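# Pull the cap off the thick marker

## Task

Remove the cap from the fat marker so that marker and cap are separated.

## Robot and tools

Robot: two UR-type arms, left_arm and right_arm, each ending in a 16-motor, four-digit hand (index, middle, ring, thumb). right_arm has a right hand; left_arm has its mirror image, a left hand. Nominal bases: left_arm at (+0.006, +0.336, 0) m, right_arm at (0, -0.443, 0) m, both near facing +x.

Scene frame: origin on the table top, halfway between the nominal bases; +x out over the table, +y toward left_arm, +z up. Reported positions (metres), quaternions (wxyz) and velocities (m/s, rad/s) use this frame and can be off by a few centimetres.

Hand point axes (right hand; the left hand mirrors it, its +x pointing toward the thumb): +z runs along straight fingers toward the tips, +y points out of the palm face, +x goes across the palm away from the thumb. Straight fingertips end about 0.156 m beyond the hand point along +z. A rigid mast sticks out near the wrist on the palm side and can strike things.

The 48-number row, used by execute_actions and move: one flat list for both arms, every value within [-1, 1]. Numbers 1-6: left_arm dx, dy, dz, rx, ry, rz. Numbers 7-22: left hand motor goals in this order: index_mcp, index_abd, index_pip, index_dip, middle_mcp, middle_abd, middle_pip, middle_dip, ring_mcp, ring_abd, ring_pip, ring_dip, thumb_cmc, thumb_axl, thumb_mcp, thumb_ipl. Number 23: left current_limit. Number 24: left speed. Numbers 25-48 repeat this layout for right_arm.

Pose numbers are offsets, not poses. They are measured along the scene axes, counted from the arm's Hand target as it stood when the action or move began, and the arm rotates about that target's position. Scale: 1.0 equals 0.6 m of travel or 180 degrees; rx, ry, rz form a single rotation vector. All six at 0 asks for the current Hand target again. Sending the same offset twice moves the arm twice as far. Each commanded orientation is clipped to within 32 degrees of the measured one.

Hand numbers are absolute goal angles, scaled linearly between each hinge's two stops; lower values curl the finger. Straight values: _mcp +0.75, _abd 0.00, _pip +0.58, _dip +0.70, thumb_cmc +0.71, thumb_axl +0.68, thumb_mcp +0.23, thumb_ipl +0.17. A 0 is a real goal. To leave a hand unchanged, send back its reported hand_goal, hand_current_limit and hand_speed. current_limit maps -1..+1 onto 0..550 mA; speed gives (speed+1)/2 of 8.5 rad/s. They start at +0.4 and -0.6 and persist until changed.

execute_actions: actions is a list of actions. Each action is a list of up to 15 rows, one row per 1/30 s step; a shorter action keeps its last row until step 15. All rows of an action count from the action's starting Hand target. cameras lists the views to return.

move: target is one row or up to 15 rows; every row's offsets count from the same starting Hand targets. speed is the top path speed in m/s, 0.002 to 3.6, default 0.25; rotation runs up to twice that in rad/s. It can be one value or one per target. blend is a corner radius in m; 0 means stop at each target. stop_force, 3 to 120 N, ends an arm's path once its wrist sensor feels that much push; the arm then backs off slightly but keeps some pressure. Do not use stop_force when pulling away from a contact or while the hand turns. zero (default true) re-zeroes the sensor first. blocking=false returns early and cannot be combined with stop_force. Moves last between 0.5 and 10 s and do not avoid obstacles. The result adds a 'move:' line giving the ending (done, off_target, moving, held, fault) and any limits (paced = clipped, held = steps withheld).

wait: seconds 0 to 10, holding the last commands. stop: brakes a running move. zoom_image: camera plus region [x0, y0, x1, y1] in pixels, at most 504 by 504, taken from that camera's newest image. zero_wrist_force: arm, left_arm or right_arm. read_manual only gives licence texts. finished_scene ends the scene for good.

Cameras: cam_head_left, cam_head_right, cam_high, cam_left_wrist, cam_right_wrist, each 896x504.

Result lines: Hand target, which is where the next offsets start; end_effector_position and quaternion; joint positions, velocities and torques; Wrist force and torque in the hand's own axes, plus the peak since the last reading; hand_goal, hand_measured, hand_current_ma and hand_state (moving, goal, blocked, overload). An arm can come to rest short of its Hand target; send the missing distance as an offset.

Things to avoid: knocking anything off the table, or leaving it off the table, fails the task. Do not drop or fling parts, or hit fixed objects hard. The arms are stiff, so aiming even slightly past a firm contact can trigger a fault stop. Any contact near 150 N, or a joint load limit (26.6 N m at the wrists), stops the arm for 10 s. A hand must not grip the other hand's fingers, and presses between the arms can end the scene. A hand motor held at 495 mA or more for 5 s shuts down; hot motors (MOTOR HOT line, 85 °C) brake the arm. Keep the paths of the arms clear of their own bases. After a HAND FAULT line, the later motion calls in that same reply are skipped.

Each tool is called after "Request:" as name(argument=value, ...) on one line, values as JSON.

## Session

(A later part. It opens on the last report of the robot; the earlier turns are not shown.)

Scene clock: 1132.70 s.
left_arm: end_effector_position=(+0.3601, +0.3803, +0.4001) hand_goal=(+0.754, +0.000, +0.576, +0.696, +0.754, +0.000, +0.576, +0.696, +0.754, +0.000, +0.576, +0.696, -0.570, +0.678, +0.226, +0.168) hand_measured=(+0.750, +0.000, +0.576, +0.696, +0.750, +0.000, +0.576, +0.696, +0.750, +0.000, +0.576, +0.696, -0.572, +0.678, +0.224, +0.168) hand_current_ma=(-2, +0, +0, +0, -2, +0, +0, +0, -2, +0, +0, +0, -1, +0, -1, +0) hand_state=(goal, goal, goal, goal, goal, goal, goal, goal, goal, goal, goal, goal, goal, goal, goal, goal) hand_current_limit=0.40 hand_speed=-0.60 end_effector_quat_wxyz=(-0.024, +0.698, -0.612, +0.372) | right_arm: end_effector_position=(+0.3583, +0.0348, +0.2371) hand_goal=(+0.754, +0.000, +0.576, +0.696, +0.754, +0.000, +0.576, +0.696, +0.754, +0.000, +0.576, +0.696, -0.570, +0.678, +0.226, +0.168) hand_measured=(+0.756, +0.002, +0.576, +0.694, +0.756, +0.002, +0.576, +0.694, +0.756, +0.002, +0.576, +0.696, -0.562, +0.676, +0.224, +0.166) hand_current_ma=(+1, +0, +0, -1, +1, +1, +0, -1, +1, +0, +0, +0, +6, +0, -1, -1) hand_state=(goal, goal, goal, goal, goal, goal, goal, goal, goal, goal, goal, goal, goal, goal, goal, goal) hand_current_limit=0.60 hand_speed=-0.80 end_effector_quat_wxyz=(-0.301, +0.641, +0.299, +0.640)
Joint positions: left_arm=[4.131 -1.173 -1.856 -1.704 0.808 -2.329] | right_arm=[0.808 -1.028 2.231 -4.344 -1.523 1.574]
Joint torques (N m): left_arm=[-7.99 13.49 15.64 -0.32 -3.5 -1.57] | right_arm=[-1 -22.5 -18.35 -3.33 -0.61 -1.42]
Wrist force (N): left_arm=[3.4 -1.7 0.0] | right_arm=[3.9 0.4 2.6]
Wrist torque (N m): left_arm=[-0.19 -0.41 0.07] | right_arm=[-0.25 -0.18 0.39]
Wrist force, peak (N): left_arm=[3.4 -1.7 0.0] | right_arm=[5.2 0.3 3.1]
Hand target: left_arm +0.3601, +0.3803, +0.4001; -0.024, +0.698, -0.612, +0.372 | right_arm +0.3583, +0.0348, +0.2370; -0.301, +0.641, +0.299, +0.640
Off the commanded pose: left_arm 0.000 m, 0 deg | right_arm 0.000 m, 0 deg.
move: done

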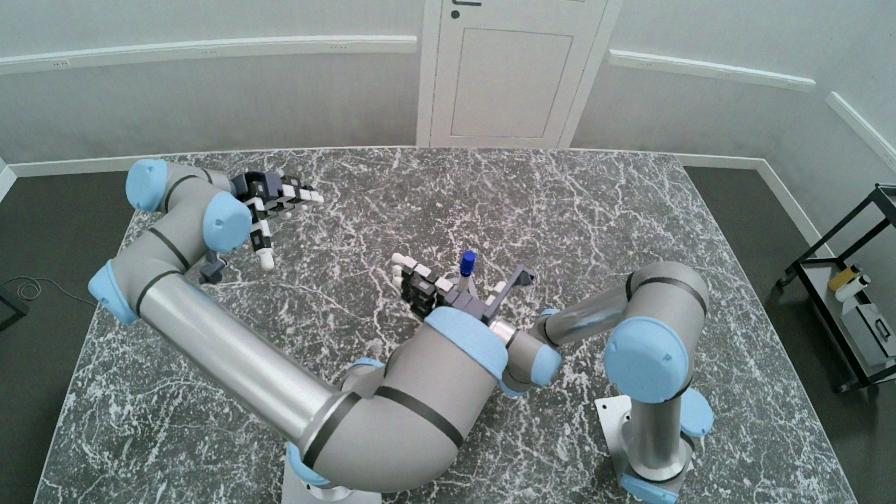

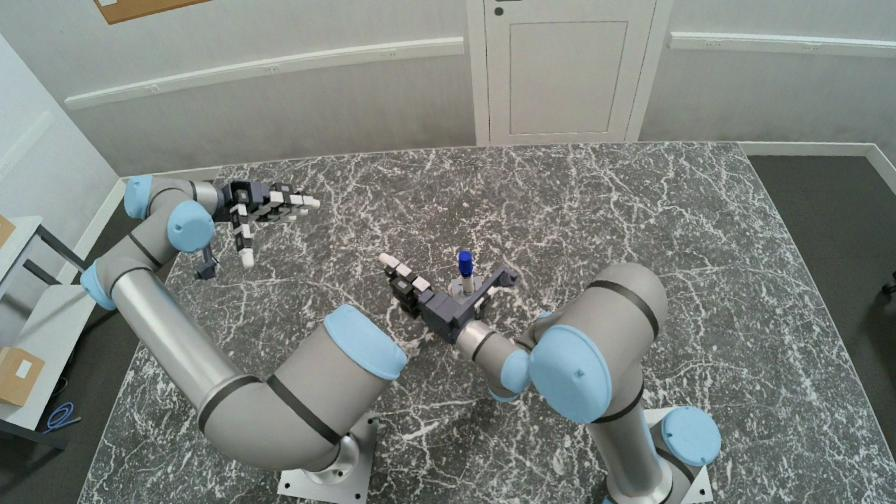

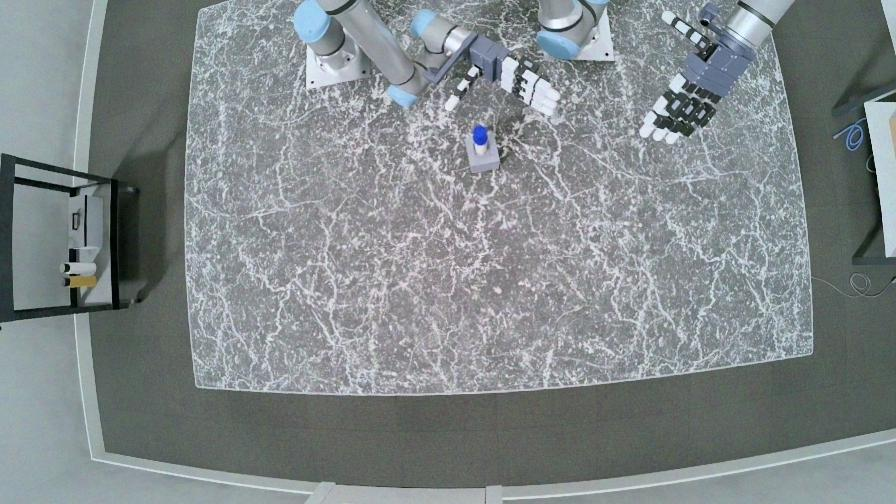

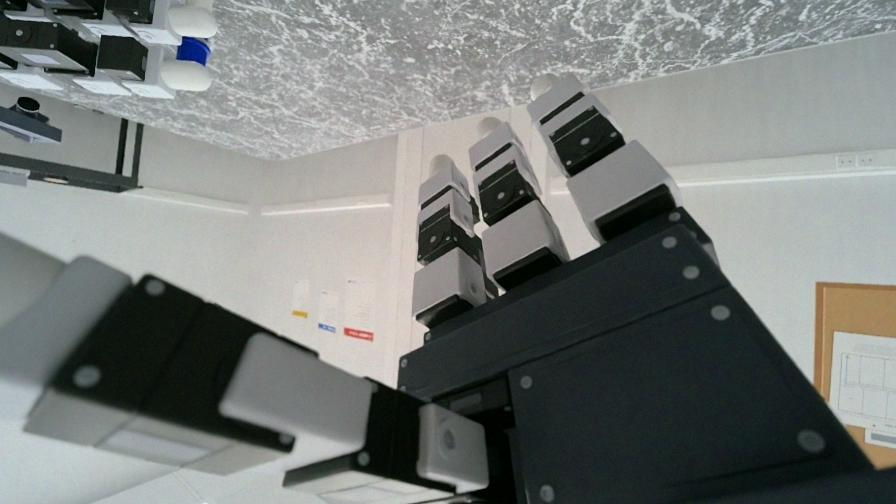

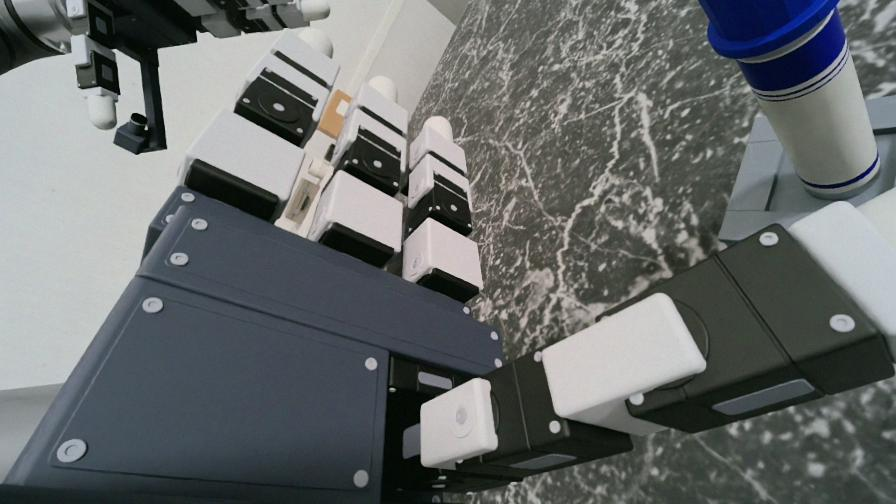

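Request:
move(target=[0,0,0,0,0,0, 0.754,0,0.576,0.696,0.754,0,0.576,0.696,0.754,0,0.576,0.696,-0.571,0.678,0.226,0.168,0.4,-0.6, 0.1021,-0.0857,0,0,0,0, 0.754,0,0.576,0.696,0.754,0,0.576,0.696,0.754,0,0.576,0.696,-0.571,0.678,0.226,0.168,0.6,-0.8], speed=0.12, stop_force=6, cameras=["cam_right_wrist","cam_high"])

Request:
zoom_image(camera="cam_high", region=[380, 20, 600, 200])

Scene clock: 1147.03 s.
left_arm: end_effector_position=(+0.3601, +0.3803, +0.4001) hand_goal=(+0.754, +0.000, +0.576, +0.696, +0.754, +0.000, +0.576, +0.696, +0.754, +0.000, +0.576, +0.696, -0.570, +0.678, +0.226, +0.168) hand_measured=(+0.750, +0.000, +0.576, +0.696, +0.750, +0.000, +0.576, +0.696, +0.750, +0.000, +0.576, +0.696, -0.572, +0.678, +0.224, +0.168) hand_current_ma=(-2, +0, +0, +0, -2, +0, +0, +0, -2, +0, +0, +0, -1, +0, -1, +0) hand_state=(goal, goal, goal, goal, goal, goal, goal, goal, goal, goal, goal, goal, goal, goal, goal, goal) hand_current_limit=0.40 hand_speed=-0.60 end_effector_quat_wxyz=(-0.024, +0.698, -0.612, +0.372) | right_arm: end_effector_position=(+0.4195, -0.0166, +0.2370) hand_goal=(+0.754, +0.000, +0.576, +0.696, +0.754, +0.000, +0.576, +0.696, +0.754, +0.000, +0.576, +0.696, -0.570, +0.678, +0.226, +0.168) hand_measured=(+0.756, +0.002, +0.576, +0.694, +0.756, +0.002, +0.576, +0.694, +0.756, +0.002, +0.576, +0.696, -0.562, +0.676, +0.224, +0.166) hand_current_ma=(+1, +0, +0, -1, +1, +1, +0, -1, +1, +0, +0, +0, +6, +0, -1, -1) hand_state=(goal, goal, goal, goal, goal, goal, goal, goal, goal, goal, goal, goal, goal, goal, goal, goal) hand_current_limit=0.60 hand_speed=-0.80 end_effector_quat_wxyz=(-0.301, +0.641, +0.299, +0.640)
Joint positions: left_arm=[4.131 -1.173 -1.856 -1.704 0.808 -2.329] | right_arm=[0.583 -1.046 2.279 -4.373 -1.298 1.574]
Joint torques (N m): left_arm=[-8.27 13.19 15.62 -0.34 -3.53 -1.49] | right_arm=[-7.54 -36.4 1.4 -3.36 2.99 1.2]
Wrist force (N): left_arm=[3.0 -1.7 0.0] | right_arm=[4.1 0.4 2.7]
Wrist torque (N m): left_arm=[-0.19 -0.37 0.04] | right_arm=[-0.25 -0.22 0.43]
Wrist force, peak (N): left_arm=[3.6 -1.4 0.0] | right_arm=[4.0 1.5 2.7]
Hand target: left_arm +0.3601, +0.3803, +0.4001; -0.024, +0.698, -0.612, +0.372 | right_arm +0.4195, -0.0166, +0.2370; -0.301, +0.641, +0.299, +0.640
Off the commanded pose: left_arm 0.000 m, 0 deg | right_arm 0.000 m, 0 deg.
move: done
Images, in order (width x height): cam_high 896x504, cam_right_wrist 896x504.

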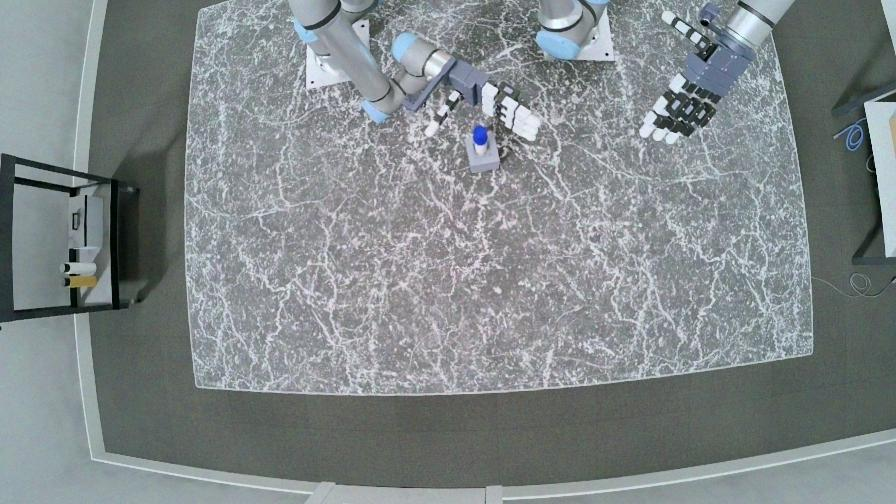

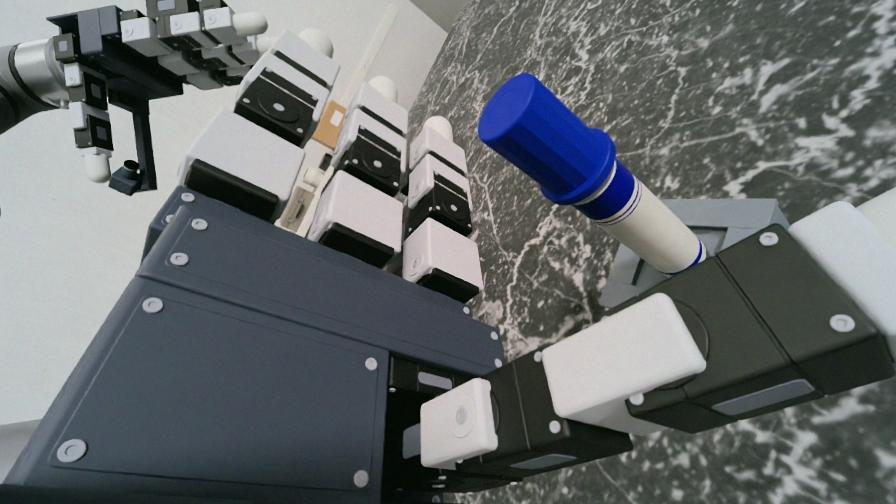

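Scaled by 2.291 from the camera's 896x504 image, which has a finer 1280x720 frame.

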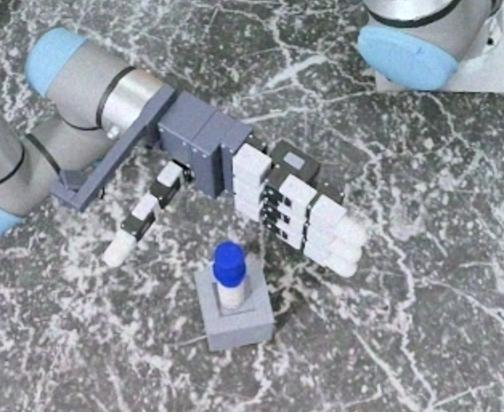

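Request:
zoom_image(camera="cam_right_wrist", region=[400, 40, 820, 300])

Scaled by 1.200 from the camera's 896x504 image, which has a finer 1280x720 frame.

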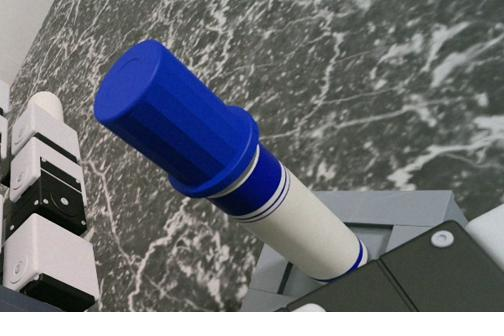

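Request:
move(target=[0,0,0,0,0,0, 0.754,0,0.576,0.696,0.754,0,0.576,0.696,0.754,0,0.576,0.696,-0.571,0.678,0.226,0.168,0.4,-0.6, 0.0237,-0.0417,0.0117,0,0,0, 0.754,0,0.576,0.696,0.754,0,0.576,0.696,0.754,0,0.576,0.696,-0.571,0.678,0.226,0.168,0.6,-0.8], speed=0.06, stop_force=6, cameras=["cam_right_wrist"])

Request:
zoom_image(camera="cam_right_wrist", region=[300, 40, 720, 300])

Scene clock: 1249.57 s.
left_arm: end_effector_position=(+0.3601, +0.3803, +0.4001) hand_goal=(+0.754, +0.000, +0.576, +0.696, +0.754, +0.000, +0.576, +0.696, +0.754, +0.000, +0.576, +0.696, -0.570, +0.678, +0.226, +0.168) hand_measured=(+0.750, +0.000, +0.576, +0.696, +0.750, +0.000, +0.576, +0.696, +0.750, +0.000, +0.576, +0.696, -0.572, +0.678, +0.224, +0.168) hand_current_ma=(-2, +0, +0, +0, -2, +0, +0, +0, -2, +0, +0, +0, -1, +0, -1, +0) hand_state=(goal, goal, goal, goal, goal, goal, goal, goal, goal, goal, goal, goal, goal, goal, goal, goal) hand_current_limit=0.40 hand_speed=-0.60 end_effector_quat_wxyz=(-0.024, +0.698, -0.612, +0.372) | right_arm: end_effector_position=(+0.4338, -0.0416, +0.2440) hand_goal=(+0.754, +0.000, +0.576, +0.696, +0.754, +0.000, +0.576, +0.696, +0.754, +0.000, +0.576, +0.696, -0.570, +0.678, +0.226, +0.168) hand_measured=(+0.756, +0.002, +0.576, +0.694, +0.756, +0.002, +0.576, +0.694, +0.756, +0.002, +0.576, +0.696, -0.562, +0.676, +0.224, +0.166) hand_current_ma=(+1, +0, +0, -1, +1, +1, +0, -1, +1, +0, +0, +0, +6, +0, -1, -1) hand_state=(goal, goal, goal, goal, goal, goal, goal, goal, goal, goal, goal, goal, goal, goal, goal, goal) hand_current_limit=0.60 hand_speed=-0.80 end_effector_quat_wxyz=(-0.301, +0.641, +0.299, +0.640)
Joint positions: left_arm=[4.131 -1.173 -1.856 -1.704 0.808 -2.329] | right_arm=[0.498 -1.08 2.313 -4.373 -1.212 1.574]
Joint torques (N m): left_arm=[-8.57 13.11 15.84 -0.3 -3.57 -1.52] | right_arm=[-8.85 -35.63 2.03 -0.55 2.82 -1.6]
Wrist force (N): left_arm=[3.1 -1.7 0.0] | right_arm=[3.9 0.3 2.7]
Wrist torque (N m): left_arm=[-0.18 -0.39 0.06] | right_arm=[-0.25 -0.20 0.42]
Wrist force, peak (N): left_arm=[3.5 -1.6 0.2] | right_arm=[4.2 0.3 2.9]
Hand target: left_arm +0.3601, +0.3803, +0.4001; -0.024, +0.698, -0.612, +0.372 | right_arm +0.4338, -0.0416, +0.2440; -0.301, +0.641, +0.299, +0.640
Off the commanded pose: left_arm 0.000 m, 0 deg | right_arm 0.000 m, 0 deg.
move: done
Images, in order (width x height): cam_right_wrist 896x504.

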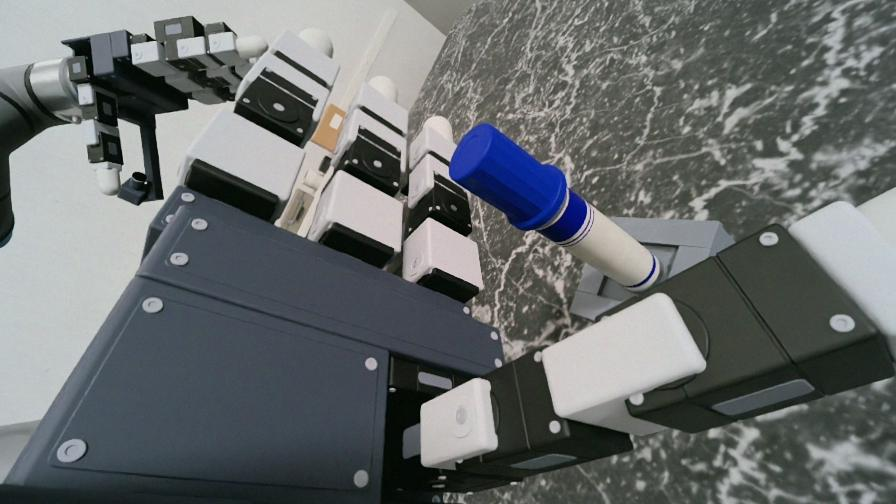

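Scaled by 1.200 from the camera's 896x504 image, which has a finer 1280x720 frame.

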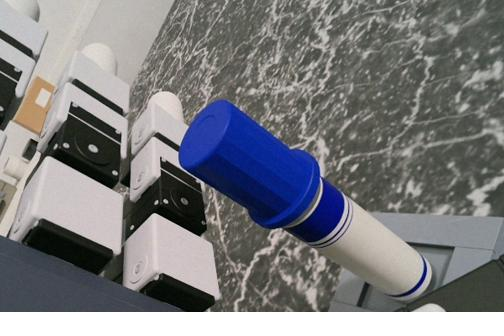

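Request:
move(target=[0,0,0,0,0,0, 0.754,0,0.576,0.696,0.754,0,0.576,0.696,0.754,0,0.576,0.696,-0.571,0.678,0.226,0.168,0.4,-0.6, 0.0128,-0.0107,0,0,0,0, 0.754,0,0.576,0.696,0.754,0,0.576,0.696,0.754,0,0.576,0.696,-0.571,0.678,0.226,0.168,0.6,-0.8], speed=0.04, stop_force=5, cameras=["cam_right_wrist"])

Request:
zoom_image(camera="cam_right_wrist", region=[300, 60, 720, 320])

Scene clock: 1328.97 s.
left_arm: end_effector_position=(+0.3601, +0.3803, +0.4001) hand_goal=(+0.754, +0.000, +0.576, +0.696, +0.754, +0.000, +0.576, +0.696, +0.754, +0.000, +0.576, +0.696, -0.570, +0.678, +0.226, +0.168) hand_measured=(+0.750, +0.000, +0.576, +0.696, +0.750, +0.000, +0.576, +0.696, +0.750, +0.000, +0.576, +0.696, -0.572, +0.678, +0.224, +0.168) hand_current_ma=(-2, +0, +0, +0, -2, +0, +0, +0, -2, +0, +0, +0, -1, +0, -1, +0) hand_state=(goal, goal, goal, goal, goal, goal, goal, goal, goal, goal, goal, goal, goal, goal, goal, goal) hand_current_limit=0.40 hand_speed=-0.60 end_effector_quat_wxyz=(-0.024, +0.698, -0.612, +0.372) | right_arm: end_effector_position=(+0.4414, -0.0480, +0.2441) hand_goal=(+0.754, +0.000, +0.576, +0.696, +0.754, +0.000, +0.576, +0.696, +0.754, +0.000, +0.576, +0.696, -0.570, +0.678, +0.226, +0.168) hand_measured=(+0.756, +0.002, +0.576, +0.694, +0.756, +0.002, +0.576, +0.694, +0.756, +0.002, +0.576, +0.696, -0.562, +0.676, +0.224, +0.166) hand_current_ma=(+1, +0, +0, -1, +1, +1, +0, -1, +1, +0, +0, +0, +6, +0, -1, -1) hand_state=(goal, goal, goal, goal, goal, goal, goal, goal, goal, goal, goal, goal, goal, goal, goal, goal) hand_current_limit=0.60 hand_speed=-0.80 end_effector_quat_wxyz=(-0.301, +0.641, +0.299, +0.640)
Joint positions: left_arm=[4.131 -1.173 -1.856 -1.704 0.808 -2.329] | right_arm=[0.47 -1.081 2.313 -4.373 -1.184 1.573]
Joint torques (N m): left_arm=[-8.25 13.05 15.7 -0.34 -3.47 -1.45] | right_arm=[-7.81 -33.09 -0.2 -3.25 3.03 -1.26]
Wrist force (N): left_arm=[2.9 -1.3 0.1] | right_arm=[3.9 0.4 2.6]
Wrist torque (N m): left_arm=[-0.15 -0.37 0.03] | right_arm=[-0.23 -0.18 0.43]
Wrist force, peak (N): left_arm=[3.4 -1.8 0.1] | right_arm=[4.1 0.6 2.7]
Hand target: left_arm +0.3601, +0.3803, +0.4001; -0.024, +0.698, -0.612, +0.372 | right_arm +0.4414, -0.0480, +0.2440; -0.301, +0.641, +0.299, +0.640
Off the commanded pose: left_arm 0.000 m, 0 deg | right_arm 0.000 m, 0 deg.
move: done
Images, in order (width x height): cam_right_wrist 896x504.

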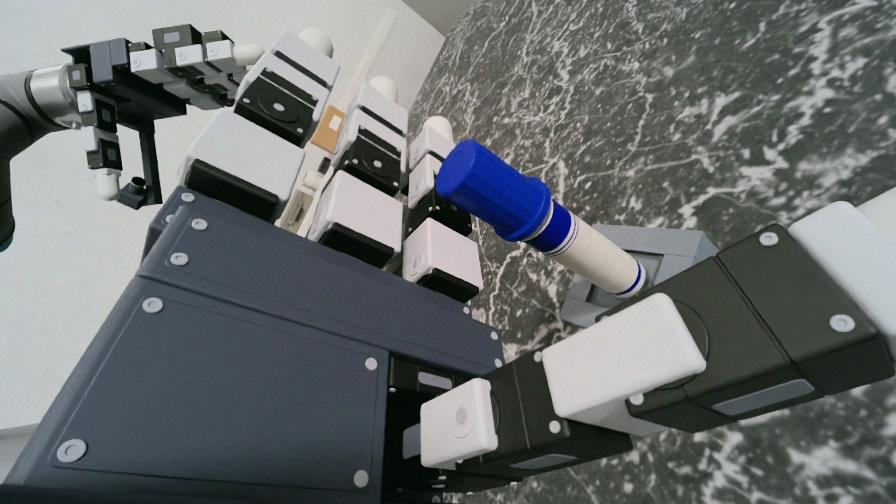

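Scaled by 1.200 from the camera's 896x504 image, which has a finer 1280x720 frame.

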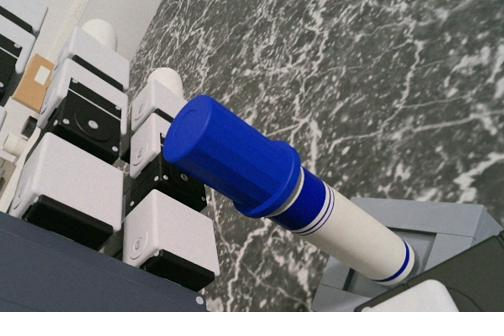

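Request:
move(target=[[0,0,0,0,0,0, 0.754,0,0.576,0.696,0.754,0,0.576,0.696,0.754,0,0.576,0.696,-0.571,0.678,0.226,0.168,0.4,-0.6, 0,0,0,0,0,0, 0.616,0,-0.08,-0.029,0.754,0,0.576,0.696,0.754,0,0.576,0.696,-0.571,0.678,-0.112,-0.751,0.6,-0.8],[0,0,0,0,0,0, 0.754,0,0.576,0.696,0.754,0,0.576,0.696,0.754,0,0.576,0.696,-0.571,0.678,0.226,0.168,0.4,-0.6, 0,0,0,0,0,0, 0.46,0,-0.42,-0.44,0.754,0,0.576,0.696,0.754,0,0.576,0.696,-0.571,0.678,-0.34,-0.52,0.6,-0.9]], cameras=["cam_right_wrist"])

Request:
zoom_image(camera="cam_right_wrist", region=[300, 60, 720, 320])

Scene clock: 1354.53 s.
left_arm: end_effector_position=(+0.3601, +0.3803, +0.4001) hand_goal=(+0.754, +0.000, +0.576, +0.696, +0.754, +0.000, +0.576, +0.696, +0.754, +0.000, +0.576, +0.696, -0.570, +0.678, +0.226, +0.168) hand_measured=(+0.750, +0.000, +0.576, +0.696, +0.750, +0.000, +0.576, +0.696, +0.750, +0.000, +0.576, +0.696, -0.572, +0.678, +0.224, +0.168) hand_current_ma=(-2, +0, +0, +0, -2, +0, +0, +0, -2, +0, +0, +0, -1, +0, -1, +0) hand_state=(goal, goal, goal, goal, goal, goal, goal, goal, goal, goal, goal, goal, goal, goal, goal, goal) hand_current_limit=0.40 hand_speed=-0.60 end_effector_quat_wxyz=(-0.024, +0.698, -0.612, +0.372) | right_arm: end_effector_position=(+0.4414, -0.0480, +0.2441) hand_goal=(+0.460, +0.000, -0.420, -0.440, +0.754, +0.000, +0.576, +0.696, +0.754, +0.000, +0.576, +0.696, -0.570, +0.678, -0.340, -0.520) hand_measured=(+0.508, +0.008, -0.366, -0.414, +0.756, +0.002, +0.576, +0.694, +0.756, +0.002, +0.576, +0.696, -0.564, +0.674, -0.296, -0.536) hand_current_ma=(+93, +4, +103, +34, +1, +1, +0, -1, +1, +0, +0, +0, +4, -2, +107, -27) hand_state=(blocked, goal, blocked, blocked, goal, goal, goal, goal, goal, goal, goal, goal, goal, goal, blocked, goal) hand_current_limit=0.60 hand_speed=-0.90 end_effector_quat_wxyz=(-0.301, +0.641, +0.299, +0.640)
Joint positions: left_arm=[4.131 -1.173 -1.856 -1.704 0.808 -2.329] | right_arm=[0.47 -1.081 2.313 -4.373 -1.184 1.573]
Joint torques (N m): left_arm=[-8.37 13.34 15.77 -0.26 -3.4 -1.36] | right_arm=[-6.86 -31.38 -0.95 -2.93 1.84 -0.02]
Wrist force (N): left_arm=[3.1 -1.5 -0.2] | right_arm=[3.9 0.2 2.8]
Wrist torque (N m): left_arm=[-0.14 -0.39 0.05] | right_arm=[-0.27 -0.19 0.44]
Wrist force, peak (N): left_arm=[3.4 -1.8 0.2] | right_arm=[4.2 0.3 3.0]
Hand target: left_arm +0.3601, +0.3803, +0.4001; -0.024, +0.698, -0.612, +0.372 | right_arm +0.4414, -0.0480, +0.2440; -0.301, +0.641, +0.299, +0.640
Off the commanded pose: left_arm 0.000 m, 0 deg | right_arm 0.000 m, 0 deg.
move: done
Images, in order (width x height): cam_right_wrist 896x504.

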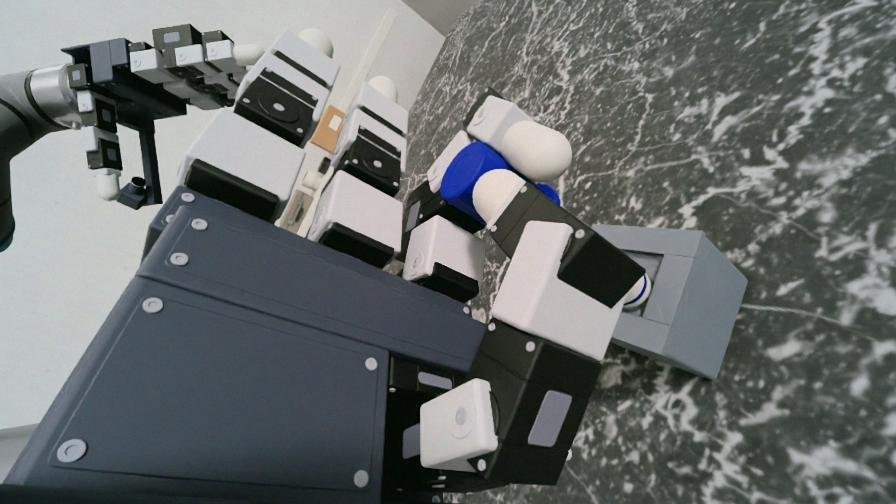

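Scaled by 1.200 from the camera's 896x504 image, which has a finer 1280x720 frame.

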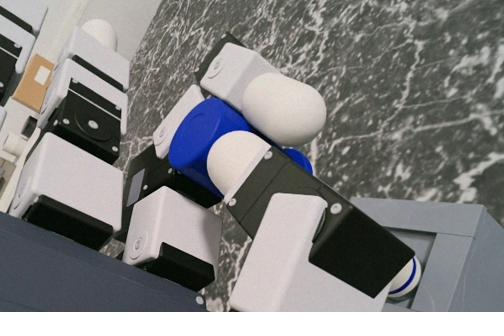

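Request:
move(target=[0,0,0,0,0,0, 0.754,0,0.576,0.696,0.754,0,0.576,0.696,0.754,0,0.576,0.696,-0.571,0.678,0.226,0.168,0.4,-0.6, 0,0,0,0,0,0, 0.401,0,-0.53,-0.55,0.754,0,0.576,0.696,0.754,0,0.576,0.696,-0.571,0.678,-0.44,-0.459,0.7,-0.9], cameras=["cam_right_wrist"])

Request:
zero_wrist_force(arm="right_arm")

Request:
move(target=[0,0,0,0,0,0, 0.754,0,0.576,0.696,0.754,0,0.576,0.696,0.754,0,0.576,0.696,-0.571,0.678,0.226,0.168,0.4,-0.6, 0,0,0.05,0,0,0, 0.401,0,-0.53,-0.55,0.754,0,0.576,0.696,0.754,0,0.576,0.696,-0.571,0.678,-0.44,-0.459,0.7,-0.9], speed=0.05, cameras=["cam_right_wrist","cam_head_left","cam_head_right"])

Request:
zoom_image(camera="cam_right_wrist", region=[400, 60, 820, 400])

Scene clock: 1373.37 s.
left_arm: end_effector_position=(+0.3601, +0.3803, +0.4001) hand_goal=(+0.754, +0.000, +0.576, +0.696, +0.754, +0.000, +0.576, +0.696, +0.754, +0.000, +0.576, +0.696, -0.570, +0.678, +0.226, +0.168) hand_measured=(+0.750, +0.000, +0.576, +0.696, +0.750, +0.000, +0.576, +0.696, +0.750, +0.000, +0.576, +0.696, -0.572, +0.678, +0.224, +0.168) hand_current_ma=(-2, +0, +0, +0, -2, +0, +0, +0, -2, +0, +0, +0, -1, +0, -1, +0) hand_state=(goal, goal, goal, goal, goal, goal, goal, goal, goal, goal, goal, goal, goal, goal, goal, goal) hand_current_limit=0.40 hand_speed=-0.60 end_effector_quat_wxyz=(-0.024, +0.698, -0.612, +0.372) | right_arm: end_effector_position=(+0.4414, -0.0480, +0.2441) hand_goal=(+0.402, +0.000, -0.530, -0.550, +0.754, +0.000, +0.576, +0.696, +0.754, +0.000, +0.576, +0.696, -0.570, +0.678, -0.440, -0.458) hand_measured=(+0.510, +0.016, -0.366, -0.444, +0.756, +0.002, +0.576, +0.694, +0.756, +0.002, +0.576, +0.696, -0.564, +0.674, -0.320, -0.508) hand_current_ma=(+321, +13, +467, +290, +1, +1, +0, -1, +1, +0, +0, +0, +4, -3, +467, -145) hand_state=(blocked, goal, blocked, blocked, goal, goal, goal, goal, goal, goal, goal, goal, goal, goal, blocked, blocked) hand_current_limit=0.70 hand_speed=-0.90 end_effector_quat_wxyz=(-0.301, +0.641, +0.299, +0.640)
Joint positions: left_arm=[4.131 -1.173 -1.856 -1.704 0.808 -2.329] | right_arm=[0.47 -1.081 2.313 -4.373 -1.184 1.573]
Joint torques (N m): left_arm=[-8.56 13.31 16.02 -0.28 -3.42 -1.33] | right_arm=[-6.58 -30.59 -2.77 -2.64 0 0.96]
Wrist force (N): left_arm=[2.9 -1.6 0.3] | right_arm=[3.9 0.1 2.7]
Wrist torque (N m): left_arm=[-0.19 -0.35 0.03] | right_arm=[-0.26 -0.17 0.45]
Wrist force, peak (N): left_arm=[3.3 -1.8 0.2] | right_arm=[4.1 0.1 3.0]
Hand target: left_arm +0.3601, +0.3803, +0.4001; -0.024, +0.698, -0.612, +0.372 | right_arm +0.4414, -0.0480, +0.2440; -0.301, +0.641, +0.299, +0.640
Off the commanded pose: left_arm 0.000 m, 0 deg | right_arm 0.000 m, 0 deg.
move: done
Images, in order (width x height): cam_right_wrist 896x504.

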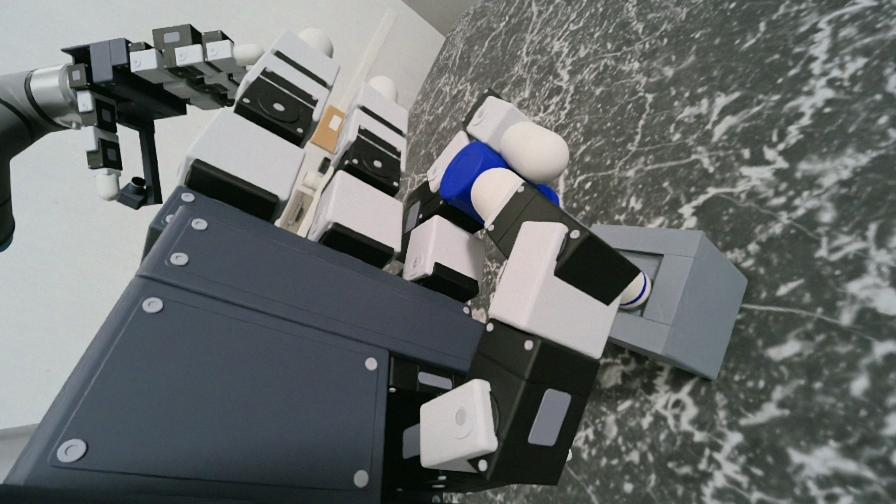

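Wrist force sensor zeroed.

Scene clock: 1374.40 s.
left_arm: end_effector_position=(+0.3601, +0.3803, +0.4001) hand_goal=(+0.754, +0.000, +0.576, +0.696, +0.754, +0.000, +0.576, +0.696, +0.754, +0.000, +0.576, +0.696, -0.570, +0.678, +0.226, +0.168) hand_measured=(+0.750, +0.000, +0.576, +0.696, +0.750, +0.000, +0.576, +0.696, +0.750, +0.000, +0.576, +0.696, -0.572, +0.678, +0.224, +0.168) hand_current_ma=(-2, +0, +0, +0, -2, +0, +0, +0, -2, +0, +0, +0, -1, +0, -1, +0) hand_state=(goal, goal, goal, goal, goal, goal, goal, goal, goal, goal, goal, goal, goal, goal, goal, goal) hand_current_limit=0.40 hand_speed=-0.60 end_effector_quat_wxyz=(-0.024, +0.698, -0.612, +0.372) | right_arm: end_effector_position=(+0.4414, -0.0480, +0.2740) hand_goal=(+0.402, +0.000, -0.530, -0.550, +0.754, +0.000, +0.576, +0.696, +0.754, +0.000, +0.576, +0.696, -0.570, +0.678, -0.440, -0.458) hand_measured=(+0.510, +0.022, -0.366, -0.444, +0.756, +0.002, +0.576, +0.694, +0.756, +0.002, +0.576, +0.696, -0.564, +0.672, -0.322, -0.508) hand_current_ma=(+322, +21, +468, +290, +1, +1, +0, -1, +1, +0, +0, +0, +4, -4, +468, -139) hand_state=(blocked, blocked, blocked, blocked, goal, goal, goal, goal, goal, goal, goal, goal, goal, goal, blocked, blocked) hand_current_limit=0.70 hand_speed=-0.90 end_effector_quat_wxyz=(-0.301, +0.641, +0.299, +0.640)
Joint positions: left_arm=[4.131 -1.173 -1.856 -1.704 0.808 -2.329] | right_arm=[0.47 -1.169 2.308 -4.28 -1.184 1.574]
Joint torques (N m): left_arm=[-8 12.98 16.29 -0.25 -3.47 -1.38] | right_arm=[-7.3 -31.47 -18.44 -0.38 0.55 -0.92]
Wrist force (N, zeroed by zero_wrist_force on right_arm): left_arm=[3.2 -1.7 0.1] | right_arm=[-0.6 0.3 0.0]
Wrist torque (N m, zeroed by zero_wrist_force on right_arm): left_arm=[-0.19 -0.40 0.06] | right_arm=[0.01 -0.01 -0.05]
Wrist force, peak (N, zeroed by zero_wrist_force on right_arm): left_arm=[3.3 -1.7 0.1] | right_arm=[-1.1 0.2 0.1]
Hand target: left_arm +0.3601, +0.3803, +0.4001; -0.024, +0.698, -0.612, +0.372 | right_arm +0.4414, -0.0480, +0.2740; -0.301, +0.641, +0.299, +0.640
Off the commanded pose: left_arm 0.000 m, 0 deg | right_arm 0.000 m, 0 deg.
move: done
Images, in order (width x height): cam_head_left 896x504, cam_head_right 896x504, cam_right_wrist 896x504.

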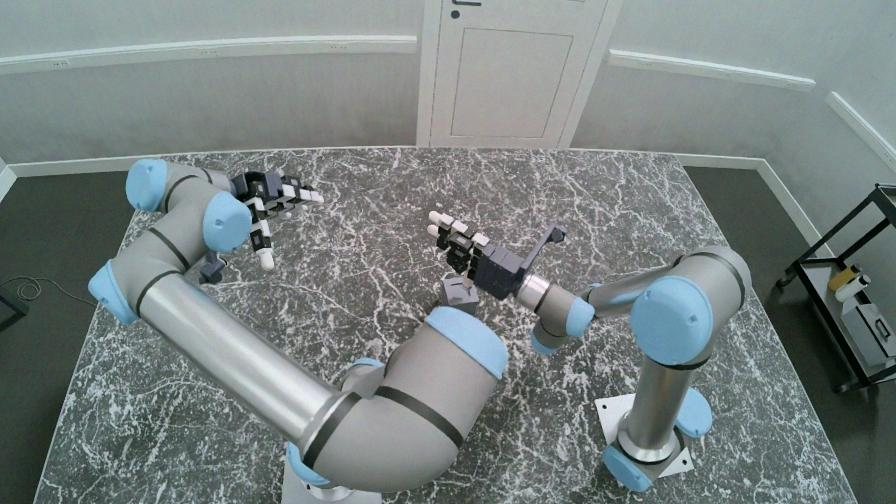

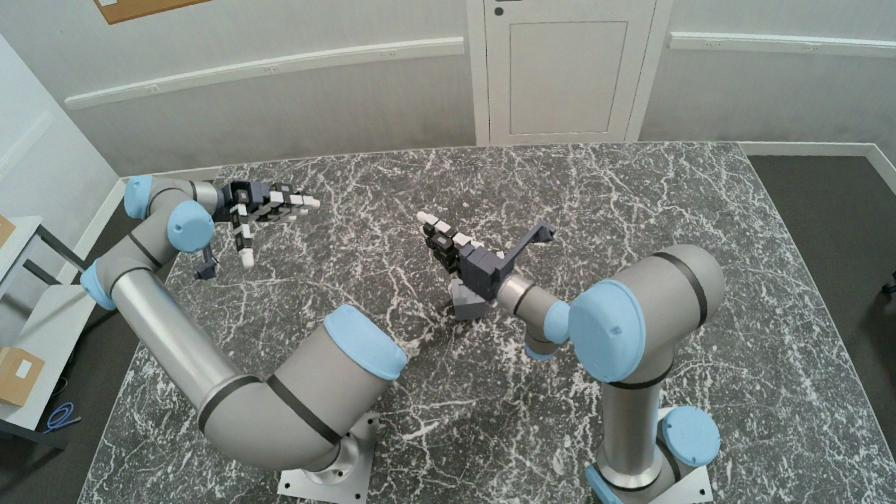

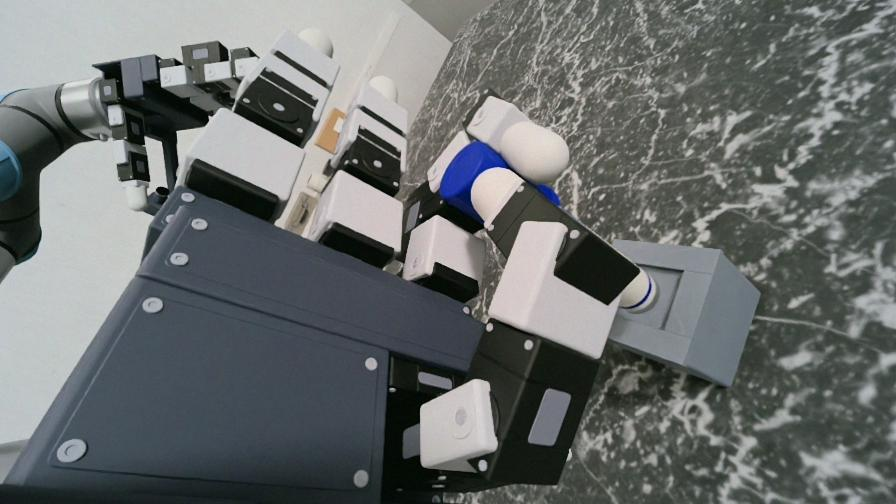

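Scaled by 1.200 from the camera's 896x504 image, which has a finer 1280x720 frame.

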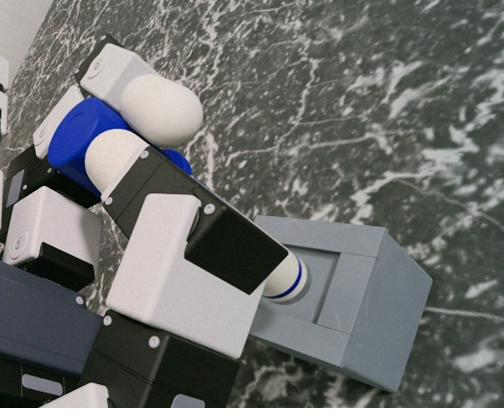

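Request:
move(target=[[0.0665,-0.267,-0.167,0,0,0, 0.754,0,0.576,0.696,0.754,0,0.576,0.696,0.754,0,0.576,0.696,-0.571,0.678,0.226,0.168,0.4,-0.6, 0.028,-0.087,0.182,0,0,0, 0.401,0,-0.53,-0.55,0.754,0,0.576,0.696,0.754,0,0.576,0.696,-0.571,0.678,-0.44,-0.459,0.65,-0.9],[0.2025,-0.6075,-0.2035,-0.3366,-0.0271,0.0628, 0.754,0,0.576,0.696,0.754,0,0.576,0.696,0.754,0,0.576,0.696,-0.571,0.678,0.226,0.168,0.4,-0.6, 0.028,-0.087,0.182,0,0,0, 0.401,0,-0.53,-0.55,0.754,0,0.576,0.696,0.754,0,0.576,0.696,-0.571,0.678,-0.44,-0.459,0.65,-0.9]], speed=[0.12,0.2], blend=[0.01,0], cameras=["all"])

Scene clock: 1430.50 s.
left_arm: end_effector_position=(+0.4816, +0.0158, +0.2780) hand_goal=(+0.754, +0.000, +0.576, +0.696, +0.754, +0.000, +0.576, +0.696, +0.754, +0.000, +0.576, +0.696, -0.570, +0.678, +0.226, +0.168) hand_measured=(+0.752, -0.002, +0.576, +0.696, +0.752, -0.002, +0.576, +0.696, +0.752, -0.002, +0.576, +0.696, -0.578, +0.678, +0.224, +0.168) hand_current_ma=(-1, +0, +0, +0, -1, -1, +0, +0, -1, +0, +0, +0, -6, +0, -1, +0) hand_state=(goal, goal, goal, goal, goal, goal, goal, goal, goal, goal, goal, goal, goal, goal, goal, goal) hand_current_limit=0.40 hand_speed=-0.60 end_effector_quat_wxyz=(+0.272, +0.653, -0.271, +0.653) | right_arm: end_effector_position=(+0.4582, -0.1002, +0.3832) hand_goal=(+0.402, +0.000, -0.530, -0.550, +0.754, +0.000, +0.576, +0.696, +0.754, +0.000, +0.576, +0.696, -0.570, +0.678, -0.440, -0.458) hand_measured=(+0.510, +0.022, -0.366, -0.444, +0.756, +0.002, +0.576, +0.694, +0.756, +0.002, +0.576, +0.696, -0.564, +0.672, -0.322, -0.508) hand_current_ma=(+322, +21, +454, +290, +1, +1, +0, -1, +1, +0, +0, +0, +4, -4, +454, -139) hand_state=(blocked, blocked, blocked, blocked, goal, goal, goal, goal, goal, goal, goal, goal, goal, goal, blocked, blocked) hand_current_limit=0.65 hand_speed=-0.90 end_effector_quat_wxyz=(-0.301, +0.641, +0.299, +0.640)
Joint positions: left_arm=[3.293 -2.129 -2.226 1.213 0.685 -4.713] | right_arm=[0.297 -1.506 2.301 -3.935 -1.011 1.573]
Joint torques (N m): left_arm=[-7.46 25.4 16.98 3.16 1.69 -1.68] | right_arm=[-7.64 -25.17 -25.78 -0.56 3.1 -1.63]
Wrist force (N, zeroed by zero_wrist_force on right_arm): left_arm=[4.2 -1.2 2.3] | right_arm=[-0.7 0.2 0.2]
Wrist torque (N m, zeroed by zero_wrist_force on right_arm): left_arm=[-0.10 -0.55 0.02] | right_arm=[-0.03 -0.01 -0.04]
Wrist force, peak (N, zeroed by zero_wrist_force on right_arm): left_arm=[4.5 -1.2 2.3] | right_arm=[-1.0 0.3 0.2]
Hand target: left_arm +0.4816, +0.0158, +0.2780; +0.272, +0.653, -0.271, +0.653 | right_arm +0.4582, -0.1002, +0.3832; -0.301, +0.641, +0.299, +0.640
Off the commanded pose: left_arm 0.000 m, 0 deg | right_arm 0.000 m, 0 deg.
move: done

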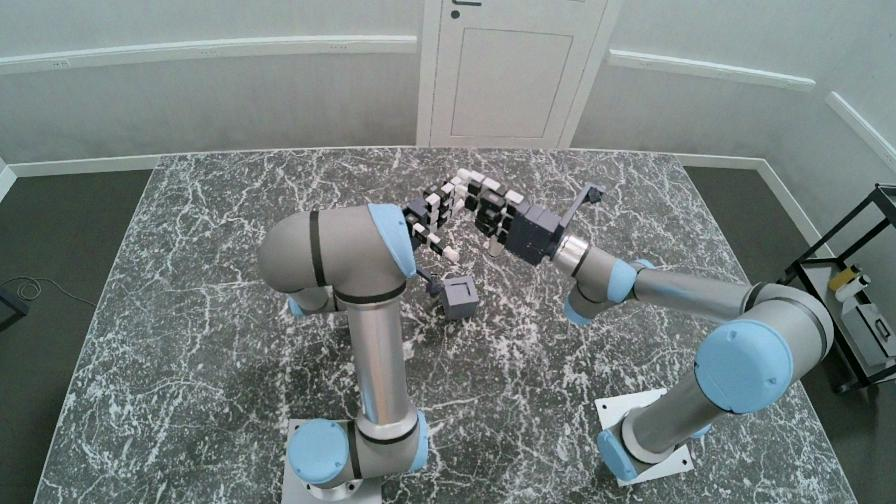

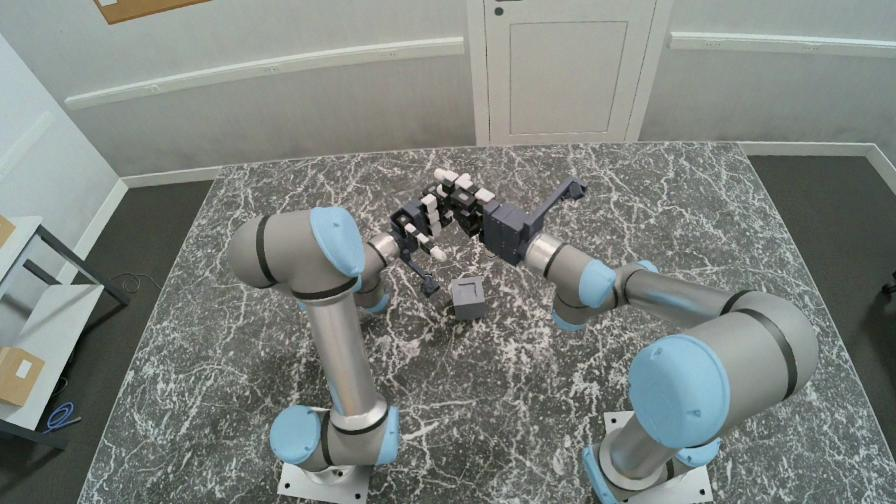

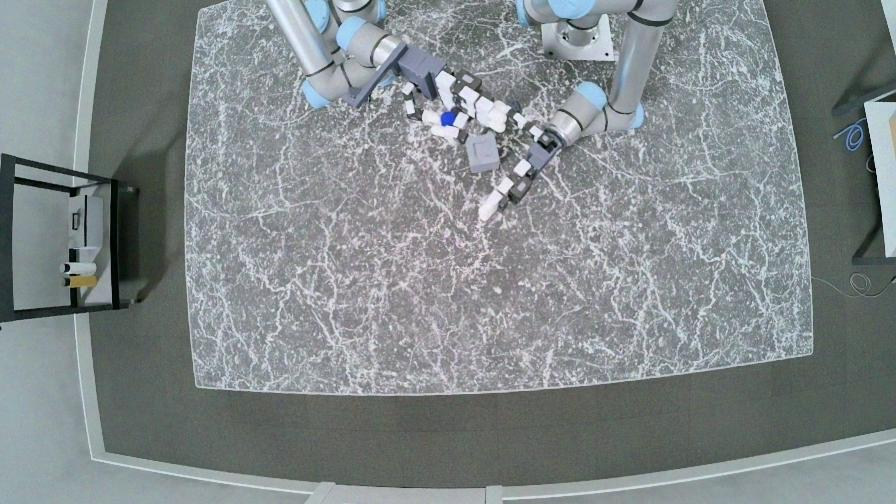

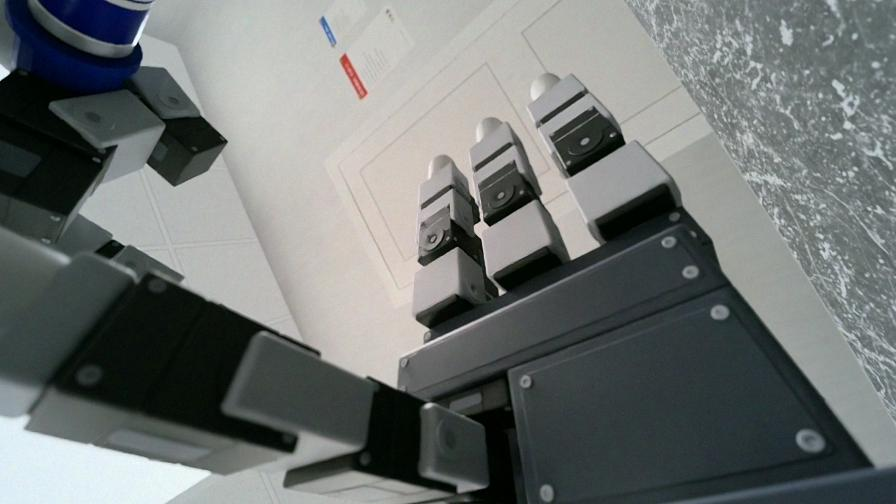

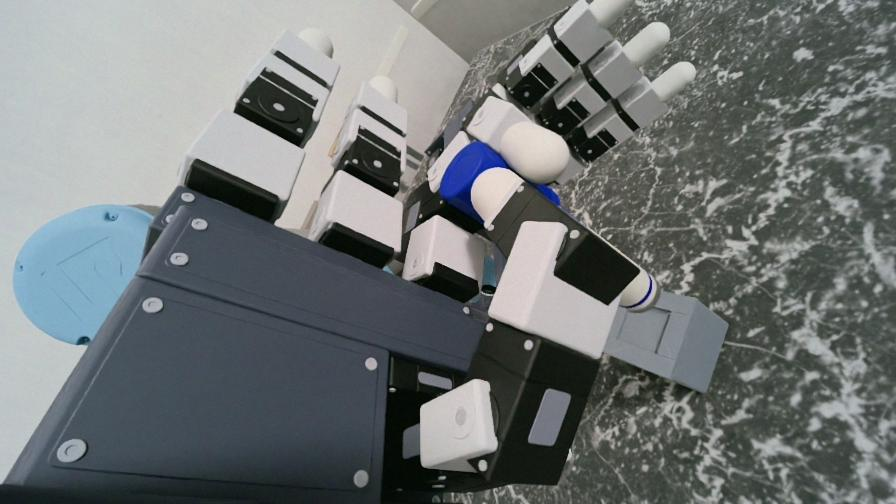

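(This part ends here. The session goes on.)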